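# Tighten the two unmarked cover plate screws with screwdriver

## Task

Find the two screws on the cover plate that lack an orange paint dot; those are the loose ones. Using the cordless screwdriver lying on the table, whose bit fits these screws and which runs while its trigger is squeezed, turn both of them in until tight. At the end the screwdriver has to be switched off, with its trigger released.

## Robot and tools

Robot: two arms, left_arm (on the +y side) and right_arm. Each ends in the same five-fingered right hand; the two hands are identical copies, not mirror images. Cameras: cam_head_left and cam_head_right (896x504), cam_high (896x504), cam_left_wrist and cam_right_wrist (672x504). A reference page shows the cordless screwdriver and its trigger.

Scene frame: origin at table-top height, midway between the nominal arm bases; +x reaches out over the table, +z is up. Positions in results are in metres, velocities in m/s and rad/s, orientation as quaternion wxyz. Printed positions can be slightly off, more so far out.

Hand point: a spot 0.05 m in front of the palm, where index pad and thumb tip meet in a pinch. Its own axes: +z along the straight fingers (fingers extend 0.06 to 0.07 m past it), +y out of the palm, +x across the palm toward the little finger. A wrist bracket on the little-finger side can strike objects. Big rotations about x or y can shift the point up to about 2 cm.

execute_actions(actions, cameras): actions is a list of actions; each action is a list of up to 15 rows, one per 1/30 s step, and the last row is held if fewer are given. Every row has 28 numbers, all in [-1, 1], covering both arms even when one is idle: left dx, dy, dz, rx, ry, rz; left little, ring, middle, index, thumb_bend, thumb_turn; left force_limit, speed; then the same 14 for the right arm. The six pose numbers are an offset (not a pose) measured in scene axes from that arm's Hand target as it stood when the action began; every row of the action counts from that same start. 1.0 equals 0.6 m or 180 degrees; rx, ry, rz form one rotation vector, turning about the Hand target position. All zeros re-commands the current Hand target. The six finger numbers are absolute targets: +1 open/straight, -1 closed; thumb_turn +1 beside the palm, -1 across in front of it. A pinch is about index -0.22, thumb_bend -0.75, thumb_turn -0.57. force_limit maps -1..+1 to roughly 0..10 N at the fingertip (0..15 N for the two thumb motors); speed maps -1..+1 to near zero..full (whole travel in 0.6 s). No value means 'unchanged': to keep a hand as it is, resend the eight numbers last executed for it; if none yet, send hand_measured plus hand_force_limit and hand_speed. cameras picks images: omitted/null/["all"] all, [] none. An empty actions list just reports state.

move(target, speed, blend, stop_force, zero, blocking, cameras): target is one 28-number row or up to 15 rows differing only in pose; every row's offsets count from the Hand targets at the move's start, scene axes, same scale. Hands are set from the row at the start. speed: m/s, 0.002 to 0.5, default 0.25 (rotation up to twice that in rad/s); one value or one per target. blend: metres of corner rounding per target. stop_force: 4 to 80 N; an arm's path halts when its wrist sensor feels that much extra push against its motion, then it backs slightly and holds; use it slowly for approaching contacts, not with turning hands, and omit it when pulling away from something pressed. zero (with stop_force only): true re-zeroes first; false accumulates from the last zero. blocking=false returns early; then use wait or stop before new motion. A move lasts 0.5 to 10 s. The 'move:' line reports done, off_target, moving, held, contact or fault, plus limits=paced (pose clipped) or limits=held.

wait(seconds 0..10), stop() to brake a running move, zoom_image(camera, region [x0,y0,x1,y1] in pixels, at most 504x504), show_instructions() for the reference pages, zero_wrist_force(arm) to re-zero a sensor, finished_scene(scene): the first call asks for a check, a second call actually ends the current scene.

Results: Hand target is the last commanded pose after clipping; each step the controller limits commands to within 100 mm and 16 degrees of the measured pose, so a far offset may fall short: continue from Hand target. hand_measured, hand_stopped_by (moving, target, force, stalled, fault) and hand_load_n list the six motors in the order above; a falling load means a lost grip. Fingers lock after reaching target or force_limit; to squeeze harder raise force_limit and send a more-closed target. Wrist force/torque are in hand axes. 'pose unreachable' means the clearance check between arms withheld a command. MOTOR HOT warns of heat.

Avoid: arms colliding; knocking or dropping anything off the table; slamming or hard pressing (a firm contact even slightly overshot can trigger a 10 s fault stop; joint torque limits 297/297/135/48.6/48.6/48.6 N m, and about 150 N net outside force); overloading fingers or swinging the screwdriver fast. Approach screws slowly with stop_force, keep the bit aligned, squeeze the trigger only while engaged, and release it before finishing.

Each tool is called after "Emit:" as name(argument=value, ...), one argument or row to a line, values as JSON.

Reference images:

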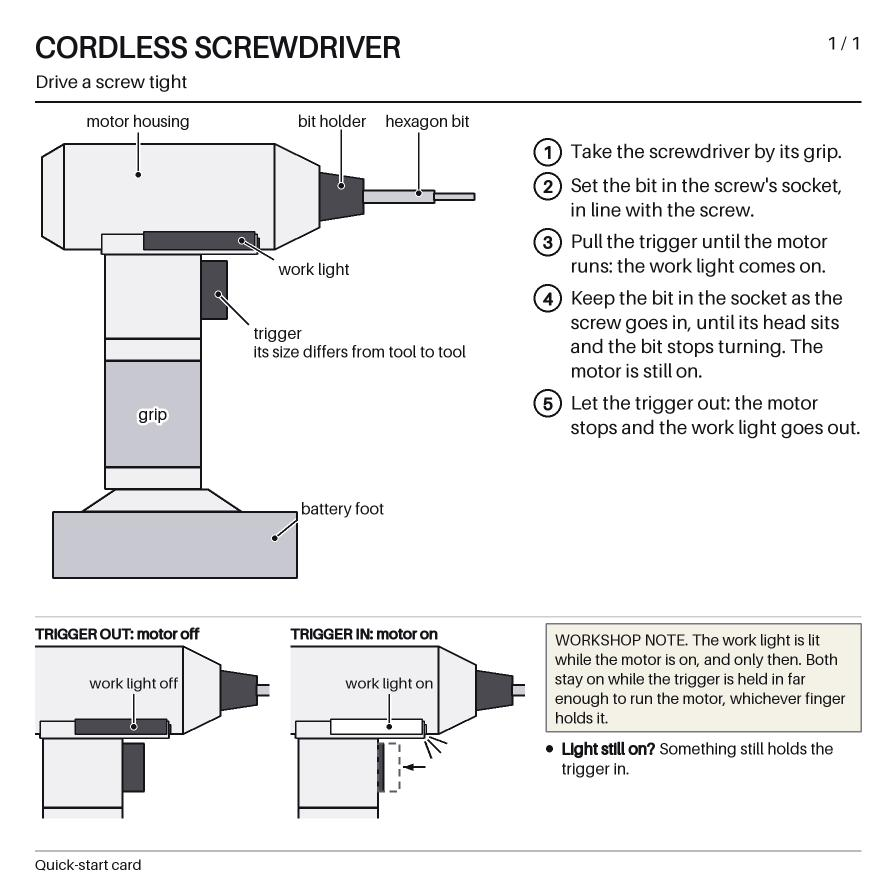

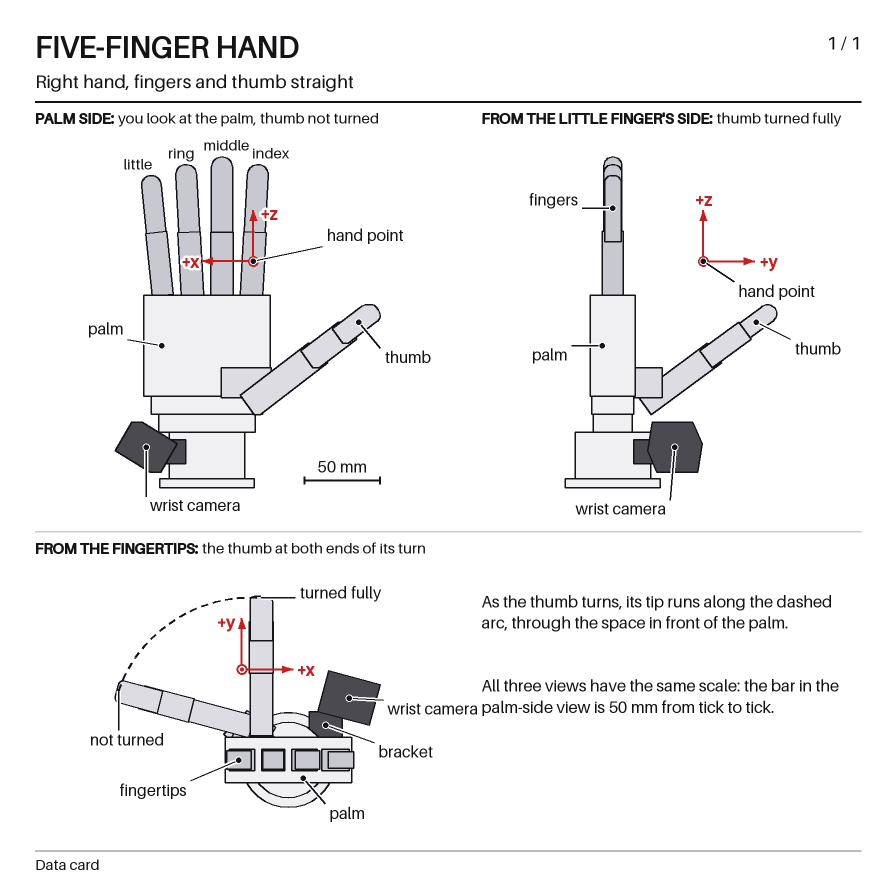

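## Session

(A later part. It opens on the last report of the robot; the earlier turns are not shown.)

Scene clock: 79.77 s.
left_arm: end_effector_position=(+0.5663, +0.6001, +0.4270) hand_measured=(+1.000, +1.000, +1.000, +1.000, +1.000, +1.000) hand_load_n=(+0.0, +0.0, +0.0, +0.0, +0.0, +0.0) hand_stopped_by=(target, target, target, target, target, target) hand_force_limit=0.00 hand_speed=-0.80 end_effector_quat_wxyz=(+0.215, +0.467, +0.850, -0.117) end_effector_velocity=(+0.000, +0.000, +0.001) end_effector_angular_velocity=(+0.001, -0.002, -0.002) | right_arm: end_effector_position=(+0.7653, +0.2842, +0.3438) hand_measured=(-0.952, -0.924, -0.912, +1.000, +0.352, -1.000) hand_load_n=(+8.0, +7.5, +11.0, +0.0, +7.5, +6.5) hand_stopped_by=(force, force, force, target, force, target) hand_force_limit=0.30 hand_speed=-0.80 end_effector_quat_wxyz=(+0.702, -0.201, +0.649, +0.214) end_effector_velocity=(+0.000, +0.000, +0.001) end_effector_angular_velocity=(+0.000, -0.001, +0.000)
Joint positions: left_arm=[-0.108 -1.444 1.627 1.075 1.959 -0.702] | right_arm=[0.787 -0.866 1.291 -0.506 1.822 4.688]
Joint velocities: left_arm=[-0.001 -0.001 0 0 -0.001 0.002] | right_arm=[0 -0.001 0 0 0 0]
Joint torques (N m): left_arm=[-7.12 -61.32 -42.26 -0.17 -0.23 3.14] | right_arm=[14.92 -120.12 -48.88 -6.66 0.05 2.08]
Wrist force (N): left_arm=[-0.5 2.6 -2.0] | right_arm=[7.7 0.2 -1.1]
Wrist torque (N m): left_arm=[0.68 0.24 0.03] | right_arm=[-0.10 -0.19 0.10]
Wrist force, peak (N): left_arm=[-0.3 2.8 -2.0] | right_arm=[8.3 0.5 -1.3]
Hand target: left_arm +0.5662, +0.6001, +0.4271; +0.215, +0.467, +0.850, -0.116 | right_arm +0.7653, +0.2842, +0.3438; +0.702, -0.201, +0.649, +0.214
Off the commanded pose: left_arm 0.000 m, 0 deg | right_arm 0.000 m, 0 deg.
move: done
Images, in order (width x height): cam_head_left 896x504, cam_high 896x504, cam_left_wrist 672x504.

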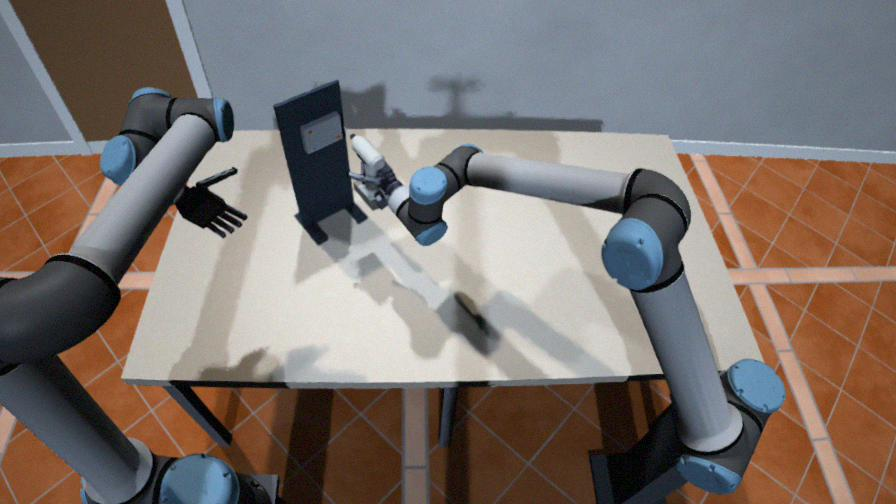

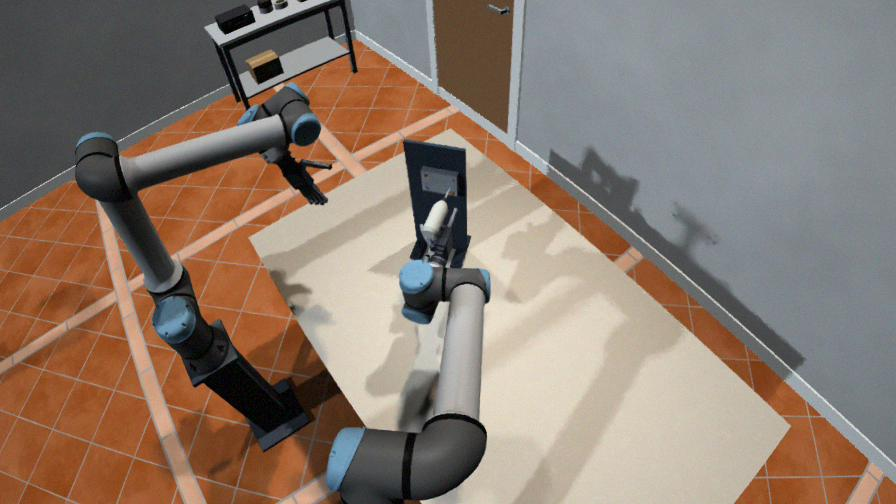

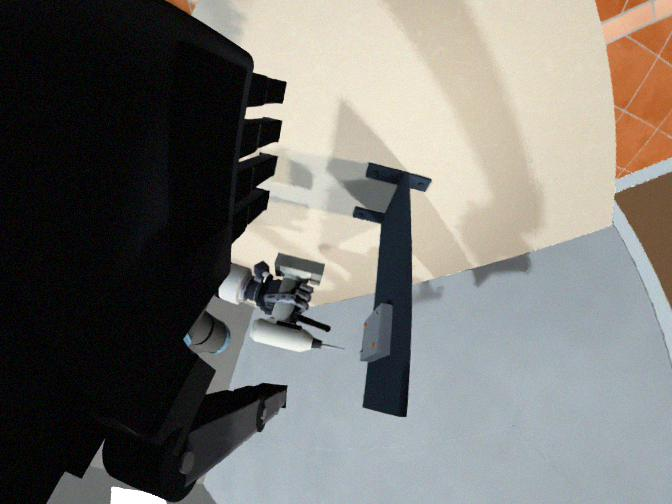

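Emit:
move(
  target=[0,0,0,0,0,0,1,1,1,1,1,1,0,-0.8,0,0,0,0,0,0,-1,-0.96,-0.96,-0.2,-0.86,-1,-0.4,-0.5],
  cameras=["cam_left_wrist"],
)

Emit:
zoom_image(
  camera="cam_left_wrist",
  region=[240, 250, 360, 370],
)

Scene clock: 81.77 s.
left_arm: end_effector_position=(+0.5662, +0.6001, +0.4271) hand_measured=(+1.000, +1.000, +1.000, +1.000, +1.000, +1.000) hand_load_n=(-0.5, +0.0, +0.0, +0.0, +0.0, +0.0) hand_stopped_by=(target, target, target, target, target, target) hand_force_limit=0.00 hand_speed=-0.80 end_effector_quat_wxyz=(+0.215, +0.467, +0.850, -0.116) end_effector_velocity=(+0.000, +0.000, +0.000) end_effector_angular_velocity=(+0.000, +0.001, +0.000) | right_arm: end_effector_position=(+0.7653, +0.2842, +0.3438) hand_measured=(-0.952, -0.924, -0.912, -0.200, +0.352, -1.000) hand_load_n=(+8.0, +7.5, +11.0, +0.0, +7.0, +6.5) hand_stopped_by=(force, force, force, target, force, target) hand_force_limit=-0.40 hand_speed=-0.50 end_effector_quat_wxyz=(+0.702, -0.201, +0.649, +0.214) end_effector_velocity=(+0.000, +0.000, -0.001) end_effector_angular_velocity=(+0.000, +0.000, +0.000)
Joint positions: left_arm=[-0.108 -1.444 1.627 1.075 1.959 -0.702] | right_arm=[0.787 -0.866 1.291 -0.506 1.822 4.688]
Joint velocities: left_arm=[0 0 0 0 0 0] | right_arm=[0 0.001 0 0 0 0]
Joint torques (N m): left_arm=[-12.62 -62.05 -28.61 -0.12 1.38 2.81] | right_arm=[14.3 -118.3 -47.07 -6.47 0.51 2.11]
Wrist force (N): left_arm=[-0.3 2.5 -1.8] | right_arm=[7.8 0.2 -1.0]
Wrist torque (N m): left_arm=[0.65 0.20 0.04] | right_arm=[-0.10 -0.20 0.10]
Wrist force, peak (N): left_arm=[-1.1 2.8 -1.9] | right_arm=[8.4 0.4 -1.3]
Hand target: left_arm +0.5662, +0.6001, +0.4271; +0.215, +0.467, +0.850, -0.116 | right_arm +0.7653, +0.2842, +0.3438; +0.702, -0.201, +0.649, +0.214
Off the commanded pose: left_arm 0.000 m, 0 deg | right_arm 0.000 m, 0 deg.
move: done
Images, in order (width x height): cam_left_wrist 672x504.

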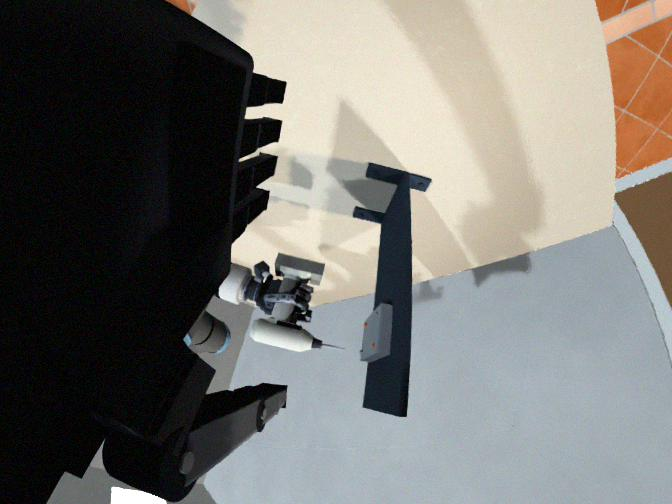

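Scaled by 4.200 from the camera's 672x504 image, which has a finer 960x720 frame.

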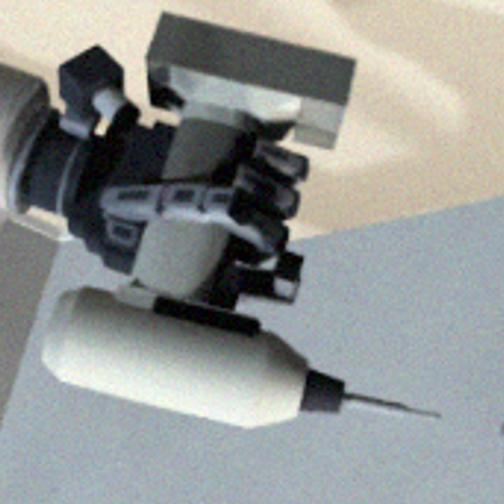

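Emit:
move(
  target=[0,0,0,0,0,0,1,1,1,1,1,1,0,-0.8,0,0,0,0,0,0,-1,-0.96,-0.96,-0.6,-0.86,-1,-0.2,-0.6],
  cameras=["cam_left_wrist"],
)

Emit:
zoom_image(
  camera="cam_left_wrist",
  region=[240, 250, 360, 370],
)

Scene clock: 82.80 s.
left_arm: end_effector_position=(+0.5662, +0.6001, +0.4271) hand_measured=(+1.000, +1.000, +1.000, +1.000, +1.000, +1.000) hand_load_n=(+0.0, +0.0, +0.0, +0.0, +0.0, +0.0) hand_stopped_by=(target, target, target, target, target, target) hand_force_limit=0.00 hand_speed=-0.80 end_effector_quat_wxyz=(+0.215, +0.467, +0.850, -0.116) end_effector_velocity=(+0.000, +0.000, +0.000) end_effector_angular_velocity=(+0.000, +0.000, -0.001) | right_arm: end_effector_position=(+0.7653, +0.2842, +0.3438) hand_measured=(-0.952, -0.924, -0.912, -0.600, +0.352, -1.000) hand_load_n=(+8.0, +7.5, +11.0, +0.0, +7.5, +6.5) hand_stopped_by=(force, force, force, target, force, target) hand_force_limit=-0.20 hand_speed=-0.60 end_effector_quat_wxyz=(+0.702, -0.201, +0.649, +0.214) end_effector_velocity=(+0.000, +0.000, +0.000) end_effector_angular_velocity=(+0.000, +0.000, +0.000)
Joint positions: left_arm=[-0.108 -1.444 1.627 1.075 1.959 -0.702] | right_arm=[0.787 -0.866 1.291 -0.506 1.822 4.688]
Joint velocities: left_arm=[0 0 0 0 0 0.002] | right_arm=[0 0 0 0 0 0]
Joint torques (N m): left_arm=[-13.32 -61.58 -31.34 0.35 1.71 2.64] | right_arm=[14.14 -118.76 -45.98 -6.49 0.57 2.05]
Wrist force (N): left_arm=[-0.5 2.5 -1.9] | right_arm=[8.2 0.3 -1.1]
Wrist torque (N m): left_arm=[0.66 0.23 0.02] | right_arm=[-0.09 -0.26 0.12]
Wrist force, peak (N): left_arm=[-0.4 2.7 -2.0] | right_arm=[8.3 0.4 -1.0]
Hand target: left_arm +0.5662, +0.6001, +0.4271; +0.215, +0.467, +0.850, -0.116 | right_arm +0.7653, +0.2842, +0.3438; +0.702, -0.201, +0.649, +0.214
Off the commanded pose: left_arm 0.000 m, 0 deg | right_arm 0.000 m, 0 deg.
move: done
Images, in order (width x height): cam_left_wrist 672x504.

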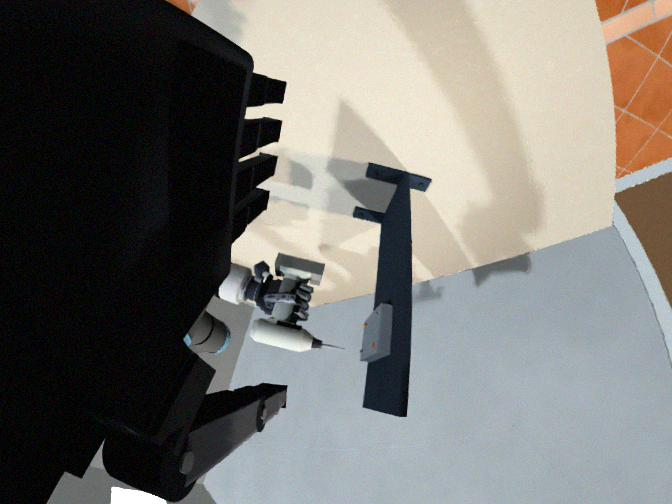

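Scaled by 4.200 from the camera's 672x504 image, which has a finer 960x720 frame.

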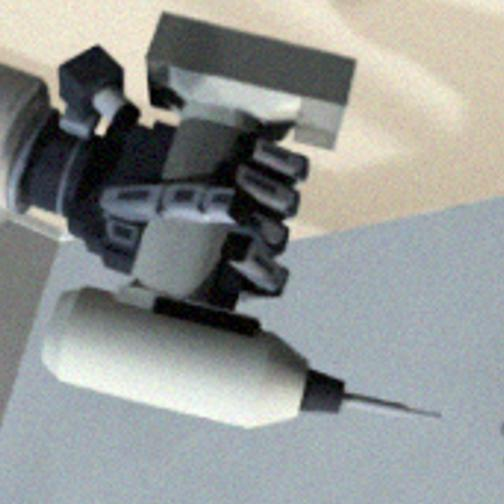

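Emit:
move(
  target=[0,0,0,0,0,0,1,1,1,1,1,1,0,-0.8,0,0,0,0,0,0,-1,-0.96,-0.96,-0.9,-0.86,-1,-0.2,-0.7],
  cameras=["cam_left_wrist"],
)

Emit:
zoom_image(
  camera="cam_left_wrist",
  region=[240, 250, 360, 370],
)

Scene clock: 83.60 s.
left_arm: end_effector_position=(+0.5662, +0.6001, +0.4271) hand_measured=(+1.000, +1.000, +1.000, +1.000, +1.000, +1.000) hand_load_n=(+0.0, +0.0, +0.0, +0.0, +0.0, +0.0) hand_stopped_by=(target, target, target, target, target, target) hand_force_limit=0.00 hand_speed=-0.80 end_effector_quat_wxyz=(+0.215, +0.467, +0.850, -0.116) end_effector_velocity=(+0.000, +0.000, +0.000) end_effector_angular_velocity=(+0.000, +0.000, +0.000) | right_arm: end_effector_position=(+0.7653, +0.2842, +0.3438) hand_measured=(-0.952, -0.924, -0.912, -0.780, +0.352, -1.000) hand_load_n=(+7.5, +7.5, +11.0, +4.0, +7.0, +6.5) hand_stopped_by=(force, force, force, force, force, target) hand_force_limit=-0.20 hand_speed=-0.70 end_effector_quat_wxyz=(+0.702, -0.201, +0.649, +0.214) end_effector_velocity=(+0.000, +0.000, +0.002) end_effector_angular_velocity=(+0.001, -0.001, +0.000)
Joint positions: left_arm=[-0.108 -1.444 1.627 1.075 1.959 -0.702] | right_arm=[0.787 -0.866 1.291 -0.506 1.822 4.688]
Joint velocities: left_arm=[0 0 0 0 0 0] | right_arm=[0 -0.002 0 0 0 0]
Joint torques (N m): left_arm=[-12.17 -60.44 -32.01 0.39 1.92 2.58] | right_arm=[14.09 -118.65 -45.2 -6.57 0.76 2]
Wrist force (N): left_arm=[-0.3 2.5 -1.7] | right_arm=[8.5 0.2 -1.0]
Wrist torque (N m): left_arm=[0.64 0.19 0.04] | right_arm=[-0.10 -0.32 0.15]
Wrist force, peak (N): left_arm=[-0.1 2.9 -1.8] | right_arm=[8.5 0.2 -1.0]
Hand target: left_arm +0.5662, +0.6001, +0.4271; +0.215, +0.467, +0.850, -0.116 | right_arm +0.7653, +0.2842, +0.3438; +0.702, -0.201, +0.649, +0.214
Off the commanded pose: left_arm 0.000 m, 0 deg | right_arm 0.000 m, 0 deg.
move: done
Images, in order (width x height): cam_left_wrist 672x504.

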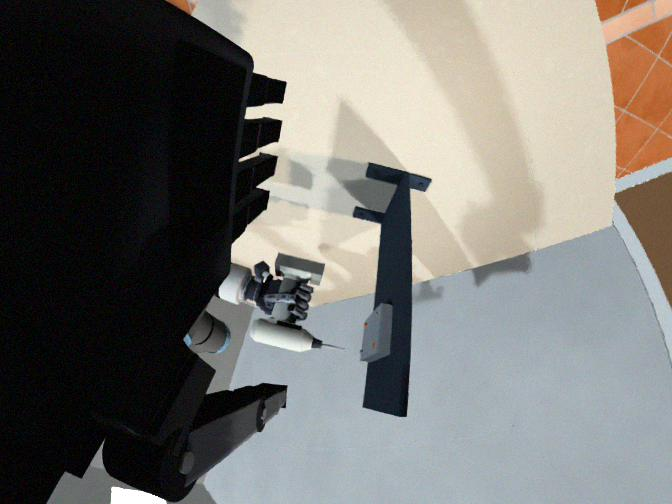

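Scaled by 4.200 from the camera's 672x504 image, which has a finer 960x720 frame.

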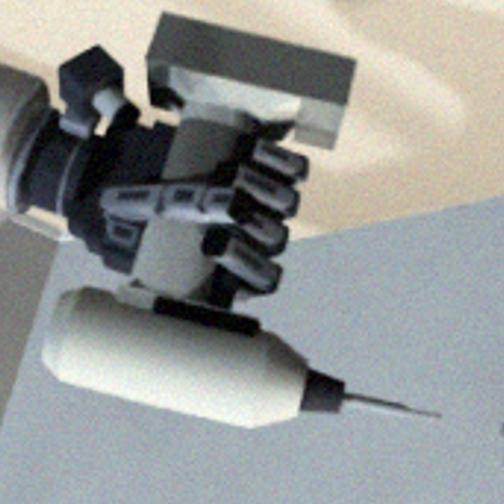

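Emit:
execute_actions(
  actions=[
    [[0,0,0,0,0,0,1,1,1,1,1,1,0,-0.8,0,0,0,0,0,0,-1,-0.96,-0.96,-0.95,-0.86,-1,0.3,-0.7]],
  ],
  cameras=["cam_left_wrist"],
)

Emit:
zoom_image(
  camera="cam_left_wrist",
  region=[240, 220, 410, 390],
)

Scene clock: 84.90 s.
left_arm: end_effector_position=(+0.5662, +0.6001, +0.4271) hand_measured=(+1.000, +1.000, +1.000, +1.000, +1.000, +1.000) hand_load_n=(+0.0, +0.0, +0.0, +0.5, +0.0, +0.0) hand_stopped_by=(target, target, target, target, target, target) hand_force_limit=0.00 hand_speed=-0.80 end_effector_quat_wxyz=(+0.215, +0.467, +0.850, -0.116) end_effector_velocity=(+0.000, +0.000, +0.001) end_effector_angular_velocity=(+0.000, -0.001, -0.001) | right_arm: end_effector_position=(+0.7653, +0.2842, +0.3438) hand_measured=(-0.952, -0.924, -0.912, -0.878, +0.352, -1.000) hand_load_n=(+6.5, +6.5, +10.0, +6.5, +8.5, +6.0) hand_stopped_by=(force, force, force, force, force, target) hand_force_limit=0.30 hand_speed=-0.70 end_effector_quat_wxyz=(+0.702, -0.201, +0.649, +0.214) end_effector_velocity=(+0.000, +0.000, +0.000) end_effector_angular_velocity=(+0.000, -0.001, +0.000)
Joint positions: left_arm=[-0.108 -1.444 1.627 1.075 1.959 -0.702] | right_arm=[0.787 -0.866 1.291 -0.506 1.822 4.688]
Joint velocities: left_arm=[0 -0.001 0 0 0 0.001] | right_arm=[0 0 0 -0.001 0 0]
Joint torques (N m): left_arm=[-12.3 -58.78 -33.66 0.66 0.98 1.8] | right_arm=[14.11 -118.09 -44.02 -6.55 1.03 2.01]
Wrist force (N): left_arm=[-0.4 2.4 -1.8] | right_arm=[7.9 0.2 -1.0]
Wrist torque (N m): left_arm=[0.65 0.21 0.03] | right_arm=[-0.11 -0.22 0.10]
Wrist force, peak (N): left_arm=[-0.4 2.5 -2.3] | right_arm=[8.3 0.1 -1.3]
Hand target: left_arm +0.5662, +0.6001, +0.4271; +0.215, +0.467, +0.850, -0.116 | right_arm +0.7653, +0.2842, +0.3438; +0.702, -0.201, +0.649, +0.214
Off the commanded pose: left_arm 0.000 m, 0 deg | right_arm 0.000 m, 0 deg.
Images, in order (width x height): cam_left_wrist 672x504.

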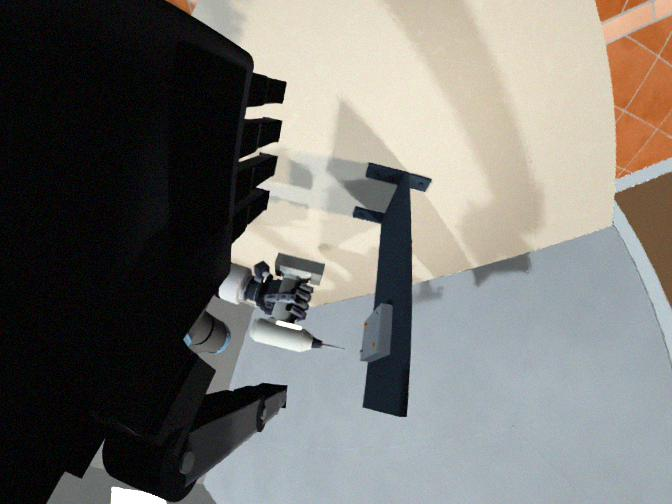

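Scaled by 2.965 from the camera's 672x504 image, which has a finer 960x720 frame.

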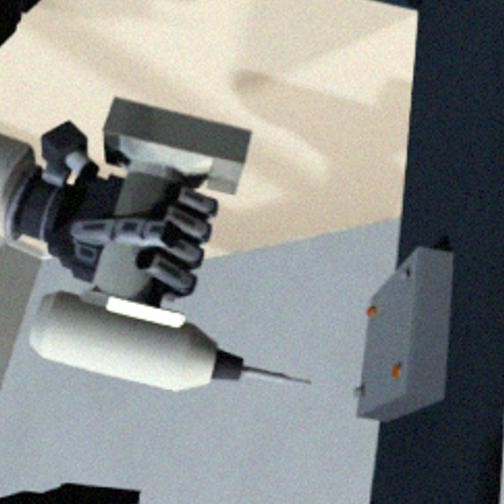

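Emit:
execute_actions(
  actions=[
    [[0,0,0,0,0,0,1,1,1,1,1,1,0,-0.8,0,0,0,0,0,0,-1,-0.96,-0.96,-0.55,-0.86,-1,0.3,-0.7]],
  ],
  cameras=["cam_left_wrist", "cam_high", "cam_head_right"],
)

Emit:
zoom_image(
  camera="cam_left_wrist",
  region=[300, 310, 400, 385],
)

Emit:
zoom_image(
  camera="cam_high",
  region=[415, 165, 465, 215],
)

Emit:
zoom_image(
  camera="cam_head_right",
  region=[310, 105, 370, 165],
)

Scene clock: 86.00 s.
left_arm: end_effector_position=(+0.5662, +0.6001, +0.4271) hand_measured=(+1.000, +1.000, +1.000, +1.000, +1.000, +1.000) hand_load_n=(+0.0, +0.0, +0.0, +0.0, +0.0, +0.0) hand_stopped_by=(target, target, target, target, target, target) hand_force_limit=0.00 hand_speed=-0.80 end_effector_quat_wxyz=(+0.215, +0.467, +0.850, -0.116) end_effector_velocity=(+0.000, -0.001, +0.000) end_effector_angular_velocity=(+0.000, +0.001, -0.001) | right_arm: end_effector_position=(+0.7653, +0.2842, +0.3438) hand_measured=(-0.952, -0.924, -0.912, -0.550, +0.352, -1.000) hand_load_n=(+6.5, +6.5, +10.0, +0.0, +8.5, +6.0) hand_stopped_by=(force, force, force, target, force, target) hand_force_limit=0.30 hand_speed=-0.70 end_effector_quat_wxyz=(+0.702, -0.201, +0.649, +0.214) end_effector_velocity=(+0.000, +0.000, +0.000) end_effector_angular_velocity=(+0.000, +0.000, +0.000)
Joint positions: left_arm=[-0.108 -1.444 1.627 1.075 1.959 -0.702] | right_arm=[0.787 -0.866 1.291 -0.506 1.822 4.688]
Joint velocities: left_arm=[-0.001 0 0 0.001 0 0] | right_arm=[0 0 0 0 0 0]
Joint torques (N m): left_arm=[-9.02 -59.01 -36.8 0.94 1.47 1.25] | right_arm=[13.83 -116.86 -43.28 -6.34 0.91 2.08]
Wrist force (N): left_arm=[-0.6 2.7 -2.0] | right_arm=[8.1 0.3 -1.4]
Wrist torque (N m): left_arm=[0.69 0.25 0.03] | right_arm=[-0.06 -0.24 0.12]
Wrist force, peak (N): left_arm=[-0.6 2.7 -2.0] | right_arm=[8.5 -0.1 -0.9]
Hand target: left_arm +0.5662, +0.6001, +0.4271; +0.215, +0.467, +0.850, -0.116 | right_arm +0.7653, +0.2842, +0.3438; +0.702, -0.201, +0.649, +0.214
Off the commanded pose: left_arm 0.000 m, 0 deg | right_arm 0.000 m, 0 deg.
Images, in order (width x height): cam_head_right 896x504, cam_high 896x504, cam_left_wrist 672x504.

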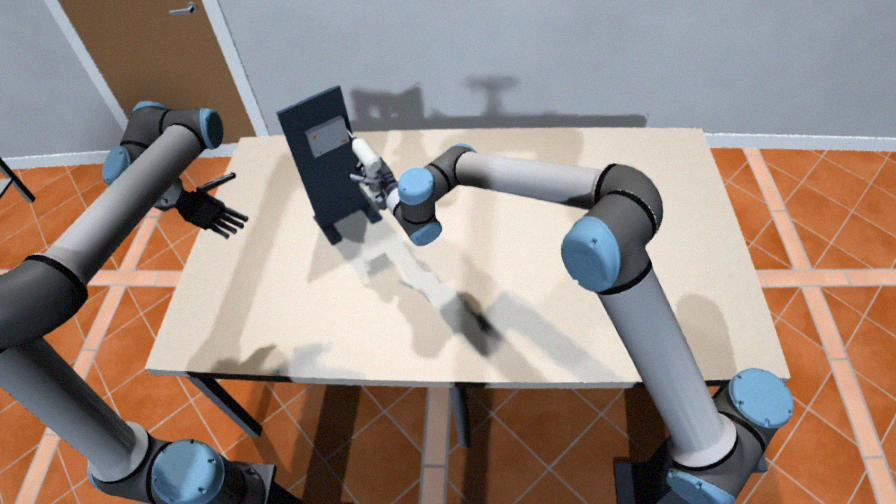

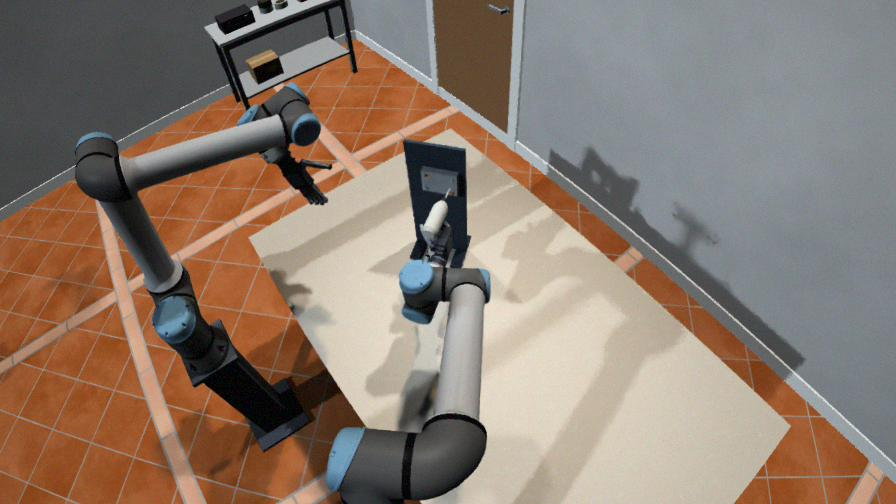

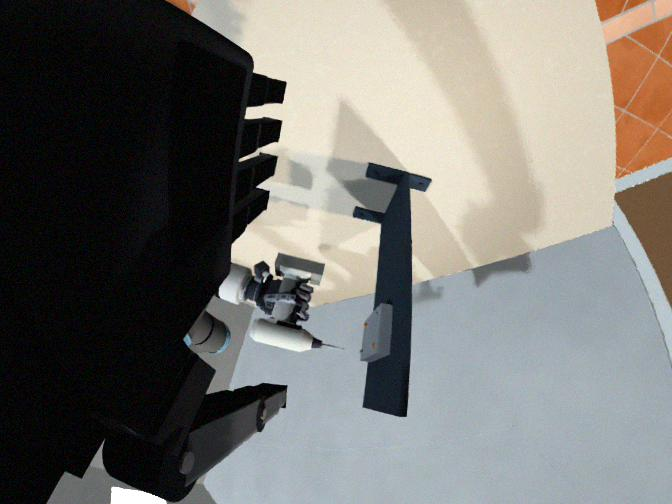

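Scaled by 5.040 from the camera's 672x504 image, which has a finer 960x720 frame.

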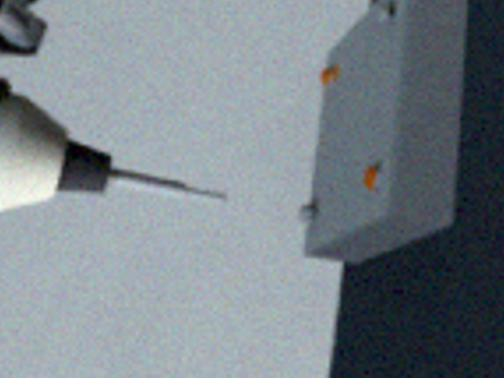

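Scaled by 10.080.

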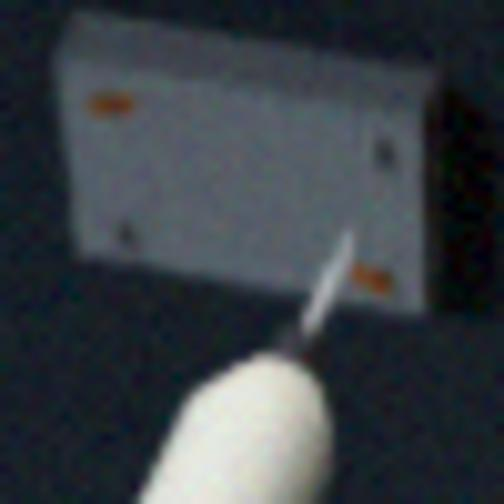

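Scaled by 8.400.

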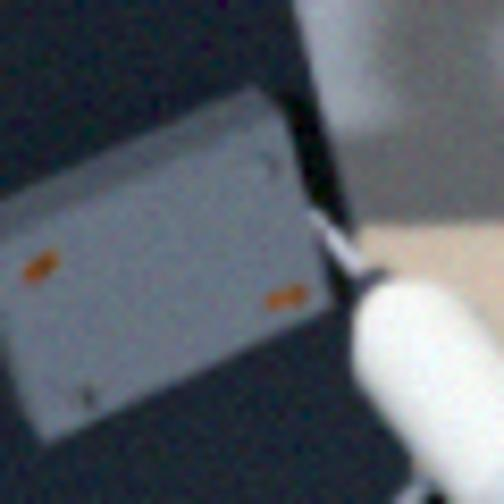

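Emit:
move(
  target=[0,0,0,0,0,0,1,1,1,1,1,1,0,-0.8,0.0268,0.0198,0,0,0,0,-1,-0.96,-0.96,-0.55,-0.86,-1,0.3,-0.7],
  speed=0.05,
  stop_force=6,
  cameras=["cam_left_wrist", "cam_high", "cam_head_right"],
)

Emit:
zoom_image(
  camera="cam_left_wrist",
  region=[325, 325, 385, 370],
)

Emit:
zoom_image(
  camera="cam_high",
  region=[435, 165, 465, 195],
)

Emit:
zoom_image(
  camera="cam_head_right",
  region=[320, 105, 360, 145],
)

Scene clock: 88.17 s.
left_arm: end_effector_position=(+0.5662, +0.6001, +0.4271) hand_measured=(+1.000, +1.000, +1.000, +1.000, +1.000, +1.000) hand_load_n=(+0.0, +0.0, +0.0, +0.0, +0.0, +0.0) hand_stopped_by=(target, target, target, target, target, target) hand_force_limit=0.00 hand_speed=-0.80 end_effector_quat_wxyz=(+0.215, +0.467, +0.850, -0.116) end_effector_velocity=(+0.000, +0.000, +0.000) end_effector_angular_velocity=(+0.000, +0.001, -0.001) | right_arm: end_effector_position=(+0.7814, +0.2961, +0.3438) hand_measured=(-0.952, -0.924, -0.912, -0.550, +0.352, -1.000) hand_load_n=(+7.0, +6.5, +10.0, +0.0, +8.0, +6.0) hand_stopped_by=(force, force, force, target, force, target) hand_force_limit=0.30 hand_speed=-0.70 end_effector_quat_wxyz=(+0.702, -0.201, +0.649, +0.214) end_effector_velocity=(+0.000, +0.000, +0.000) end_effector_angular_velocity=(-0.001, +0.000, +0.000)
Joint positions: left_arm=[-0.108 -1.444 1.627 1.075 1.959 -0.702] | right_arm=[0.783 -0.837 1.239 -0.483 1.817 4.689]
Joint velocities: left_arm=[0 0.001 0 0.001 0 0] | right_arm=[0 0 0 0 0 0]
Joint torques (N m): left_arm=[-8.36 -58.22 -40.92 0.99 1.39 0.19] | right_arm=[14.83 -121.4 -41.67 -6.38 1.29 1.19]
Wrist force (N): left_arm=[0.1 2.2 -1.9] | right_arm=[8.0 0.2 -0.8]
Wrist torque (N m): left_arm=[0.60 0.14 0.04] | right_arm=[-0.12 -0.24 0.12]
Wrist force, peak (N): left_arm=[-0.3 2.8 -2.3] | right_arm=[8.4 0.0 -1.2]
Hand target: left_arm +0.5662, +0.6001, +0.4271; +0.215, +0.467, +0.850, -0.116 | right_arm +0.7814, +0.2961, +0.3438; +0.702, -0.201, +0.649, +0.214
Off the commanded pose: left_arm 0.000 m, 0 deg | right_arm 0.000 m, 0 deg.
move: done
Images, in order (width x height): cam_head_right 896x504, cam_high 896x504, cam_left_wrist 672x504.

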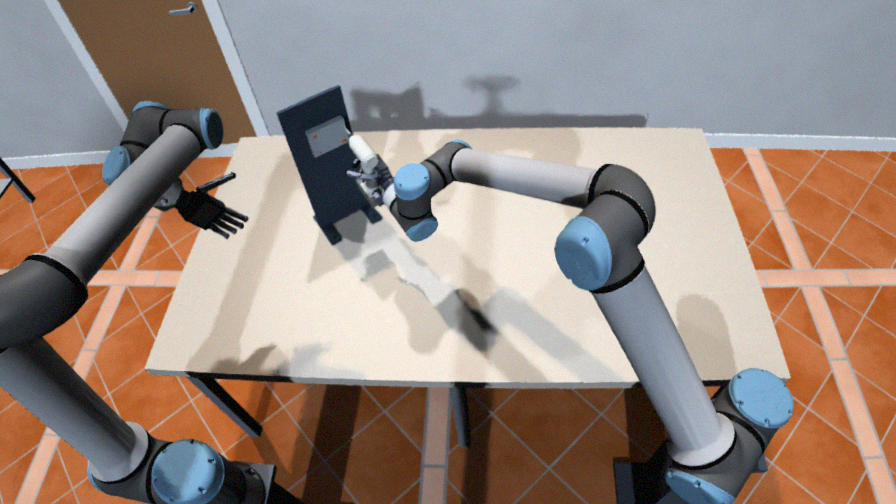

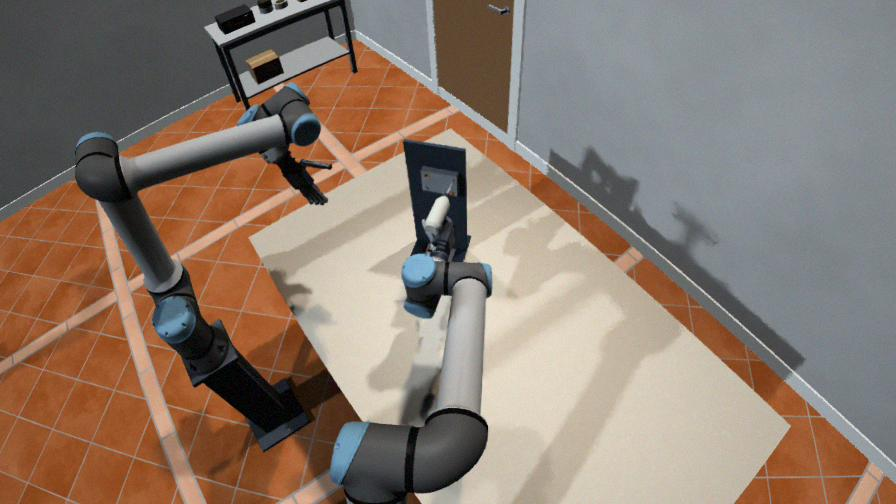

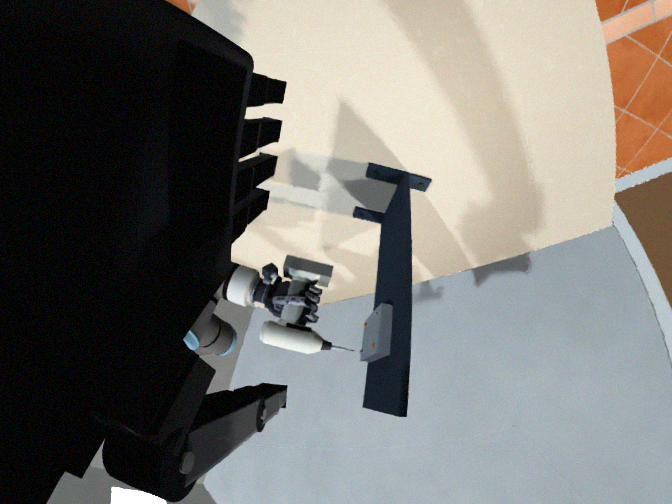

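Scaled by 8.400 from the camera's 672x504 image, which has a finer 960x720 frame.

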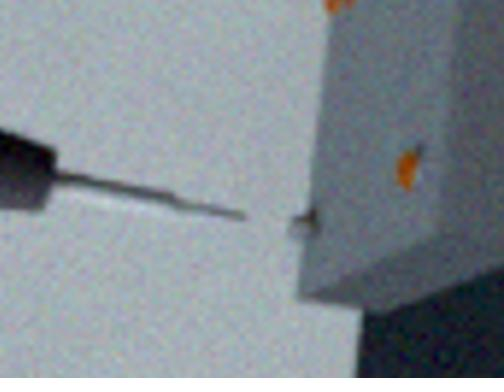

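Scaled by 16.800.

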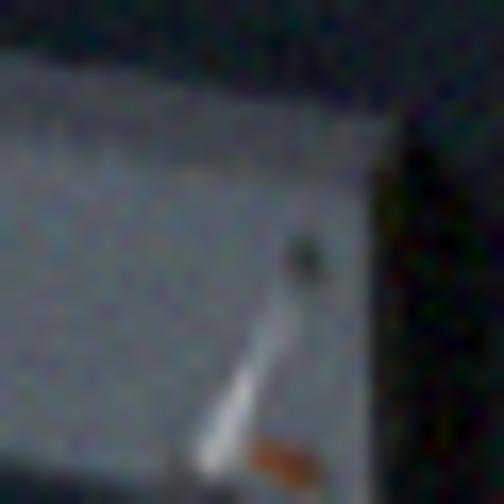

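Scaled by 12.600.

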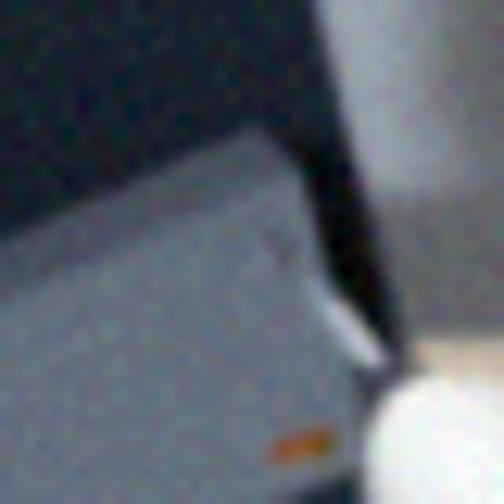

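Emit:
move(
  target=[0,0,0,0,0,0,1,1,1,1,1,1,0,-0.8,0.0094,0.0069,0,0,0,0,-1,-0.96,-0.96,-0.55,-0.86,-1,0.3,-0.7],
  speed=0.02,
  stop_force=4,
  cameras=["cam_left_wrist", "cam_high", "cam_head_right","cam_head_left"],
)

Emit:
zoom_image(
  camera="cam_left_wrist",
  region=[340, 335, 380, 365],
)

Emit:
zoom_image(
  camera="cam_high",
  region=[435, 165, 465, 195],
)

Emit:
zoom_image(
  camera="cam_head_right",
  region=[320, 105, 360, 145],
)

Emit:
zoom_image(
  camera="cam_head_left",
  region=[300, 80, 400, 160],
)

Scene clock: 90.37 s.
left_arm: end_effector_position=(+0.5662, +0.6001, +0.4271) hand_measured=(+1.000, +1.000, +1.000, +1.000, +1.000, +1.000) hand_load_n=(+0.0, +0.0, +0.0, +0.0, +0.0, +0.0) hand_stopped_by=(target, target, target, target, target, target) hand_force_limit=0.00 hand_speed=-0.80 end_effector_quat_wxyz=(+0.215, +0.467, +0.850, -0.116) end_effector_velocity=(+0.000, +0.000, +0.000) end_effector_angular_velocity=(-0.001, +0.000, +0.002) | right_arm: end_effector_position=(+0.7870, +0.3003, +0.3438) hand_measured=(-0.952, -0.924, -0.912, -0.550, +0.352, -1.000) hand_load_n=(+6.5, +6.5, +10.0, +0.0, +8.5, +6.0) hand_stopped_by=(force, force, force, target, force, target) hand_force_limit=0.30 hand_speed=-0.70 end_effector_quat_wxyz=(+0.702, -0.201, +0.649, +0.214) end_effector_velocity=(+0.000, +0.000, +0.000) end_effector_angular_velocity=(-0.001, +0.001, +0.000)
Joint positions: left_arm=[-0.108 -1.444 1.627 1.075 1.959 -0.702] | right_arm=[0.781 -0.826 1.22 -0.475 1.816 4.689]
Joint velocities: left_arm=[0 0 0 -0.001 0.001 -0.002] | right_arm=[0 -0.001 0 0.002 0.001 0]
Joint torques (N m): left_arm=[-8.7 -63.58 -46.35 1.92 1.27 -0.35] | right_arm=[-9.18 -123.19 -41.82 -6.8 0.66 1.95]
Wrist force (N): left_arm=[-0.5 2.5 -2.1] | right_arm=[8.1 0.0 -1.1]
Wrist torque (N m): left_arm=[0.67 0.23 0.03] | right_arm=[-0.13 -0.25 0.13]
Wrist force, peak (N): left_arm=[-0.4 2.8 -2.0] | right_arm=[8.3 0.4 -1.1]
Hand target: left_arm +0.5662, +0.6001, +0.4271; +0.215, +0.467, +0.850, -0.116 | right_arm +0.7870, +0.3003, +0.3439; +0.702, -0.201, +0.649, +0.214
Off the commanded pose: left_arm 0.000 m, 0 deg | right_arm 0.000 m, 0 deg.
move: done
Images, in order (width x height): cam_head_left 896x504, cam_head_right 896x504, cam_high 896x504, cam_left_wrist 672x504.

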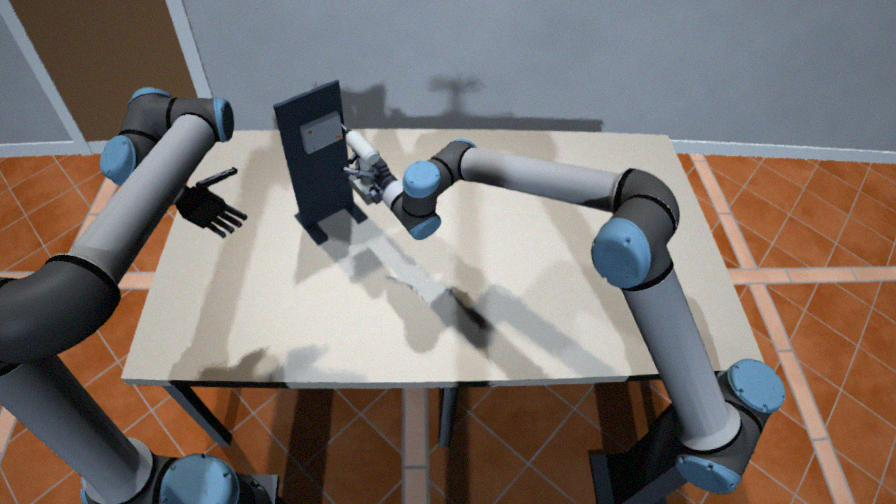

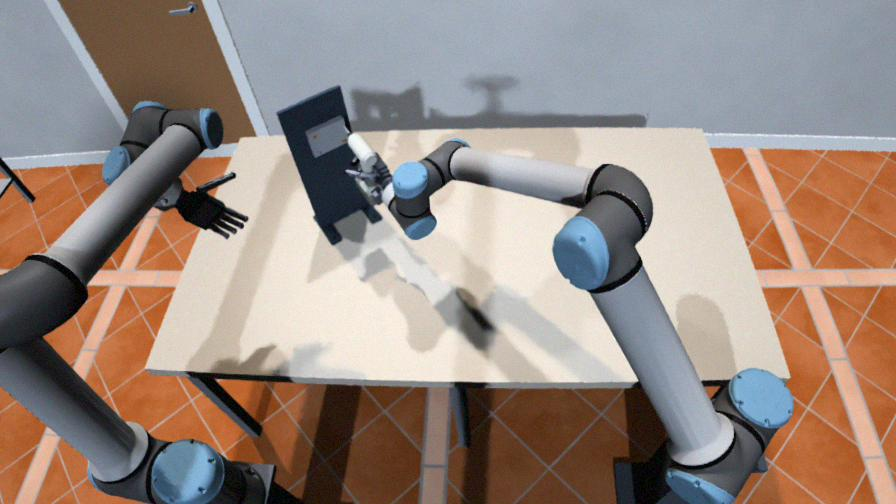

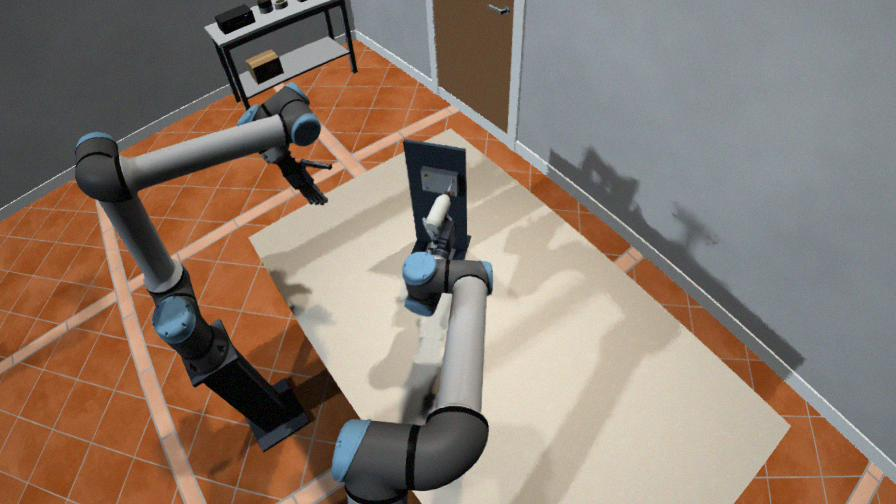

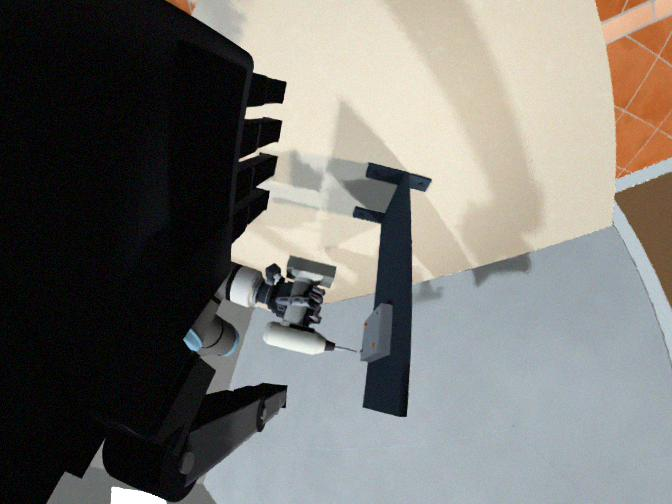

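Scaled by 12.600 from the camera's 672x504 image, which has a finer 960x720 frame.

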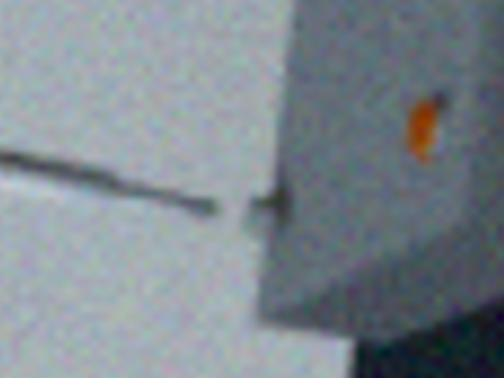

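Scaled by 16.800.

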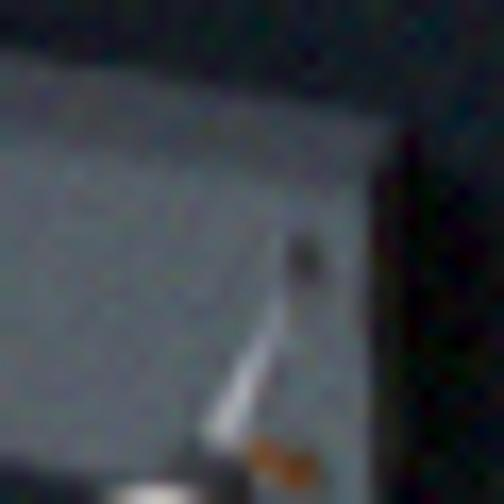

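Scaled by 12.600.

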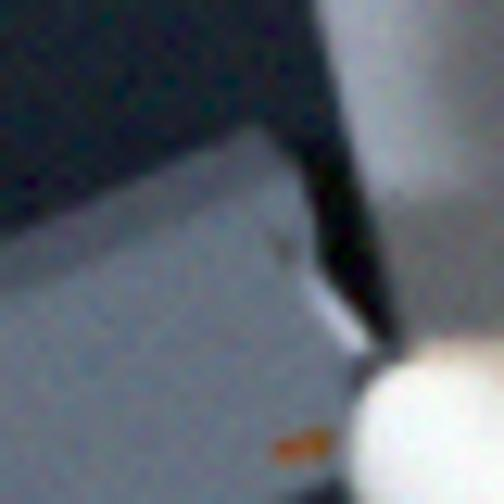

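Scaled by 5.040.

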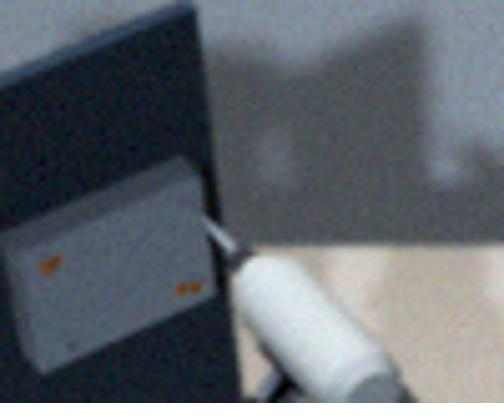

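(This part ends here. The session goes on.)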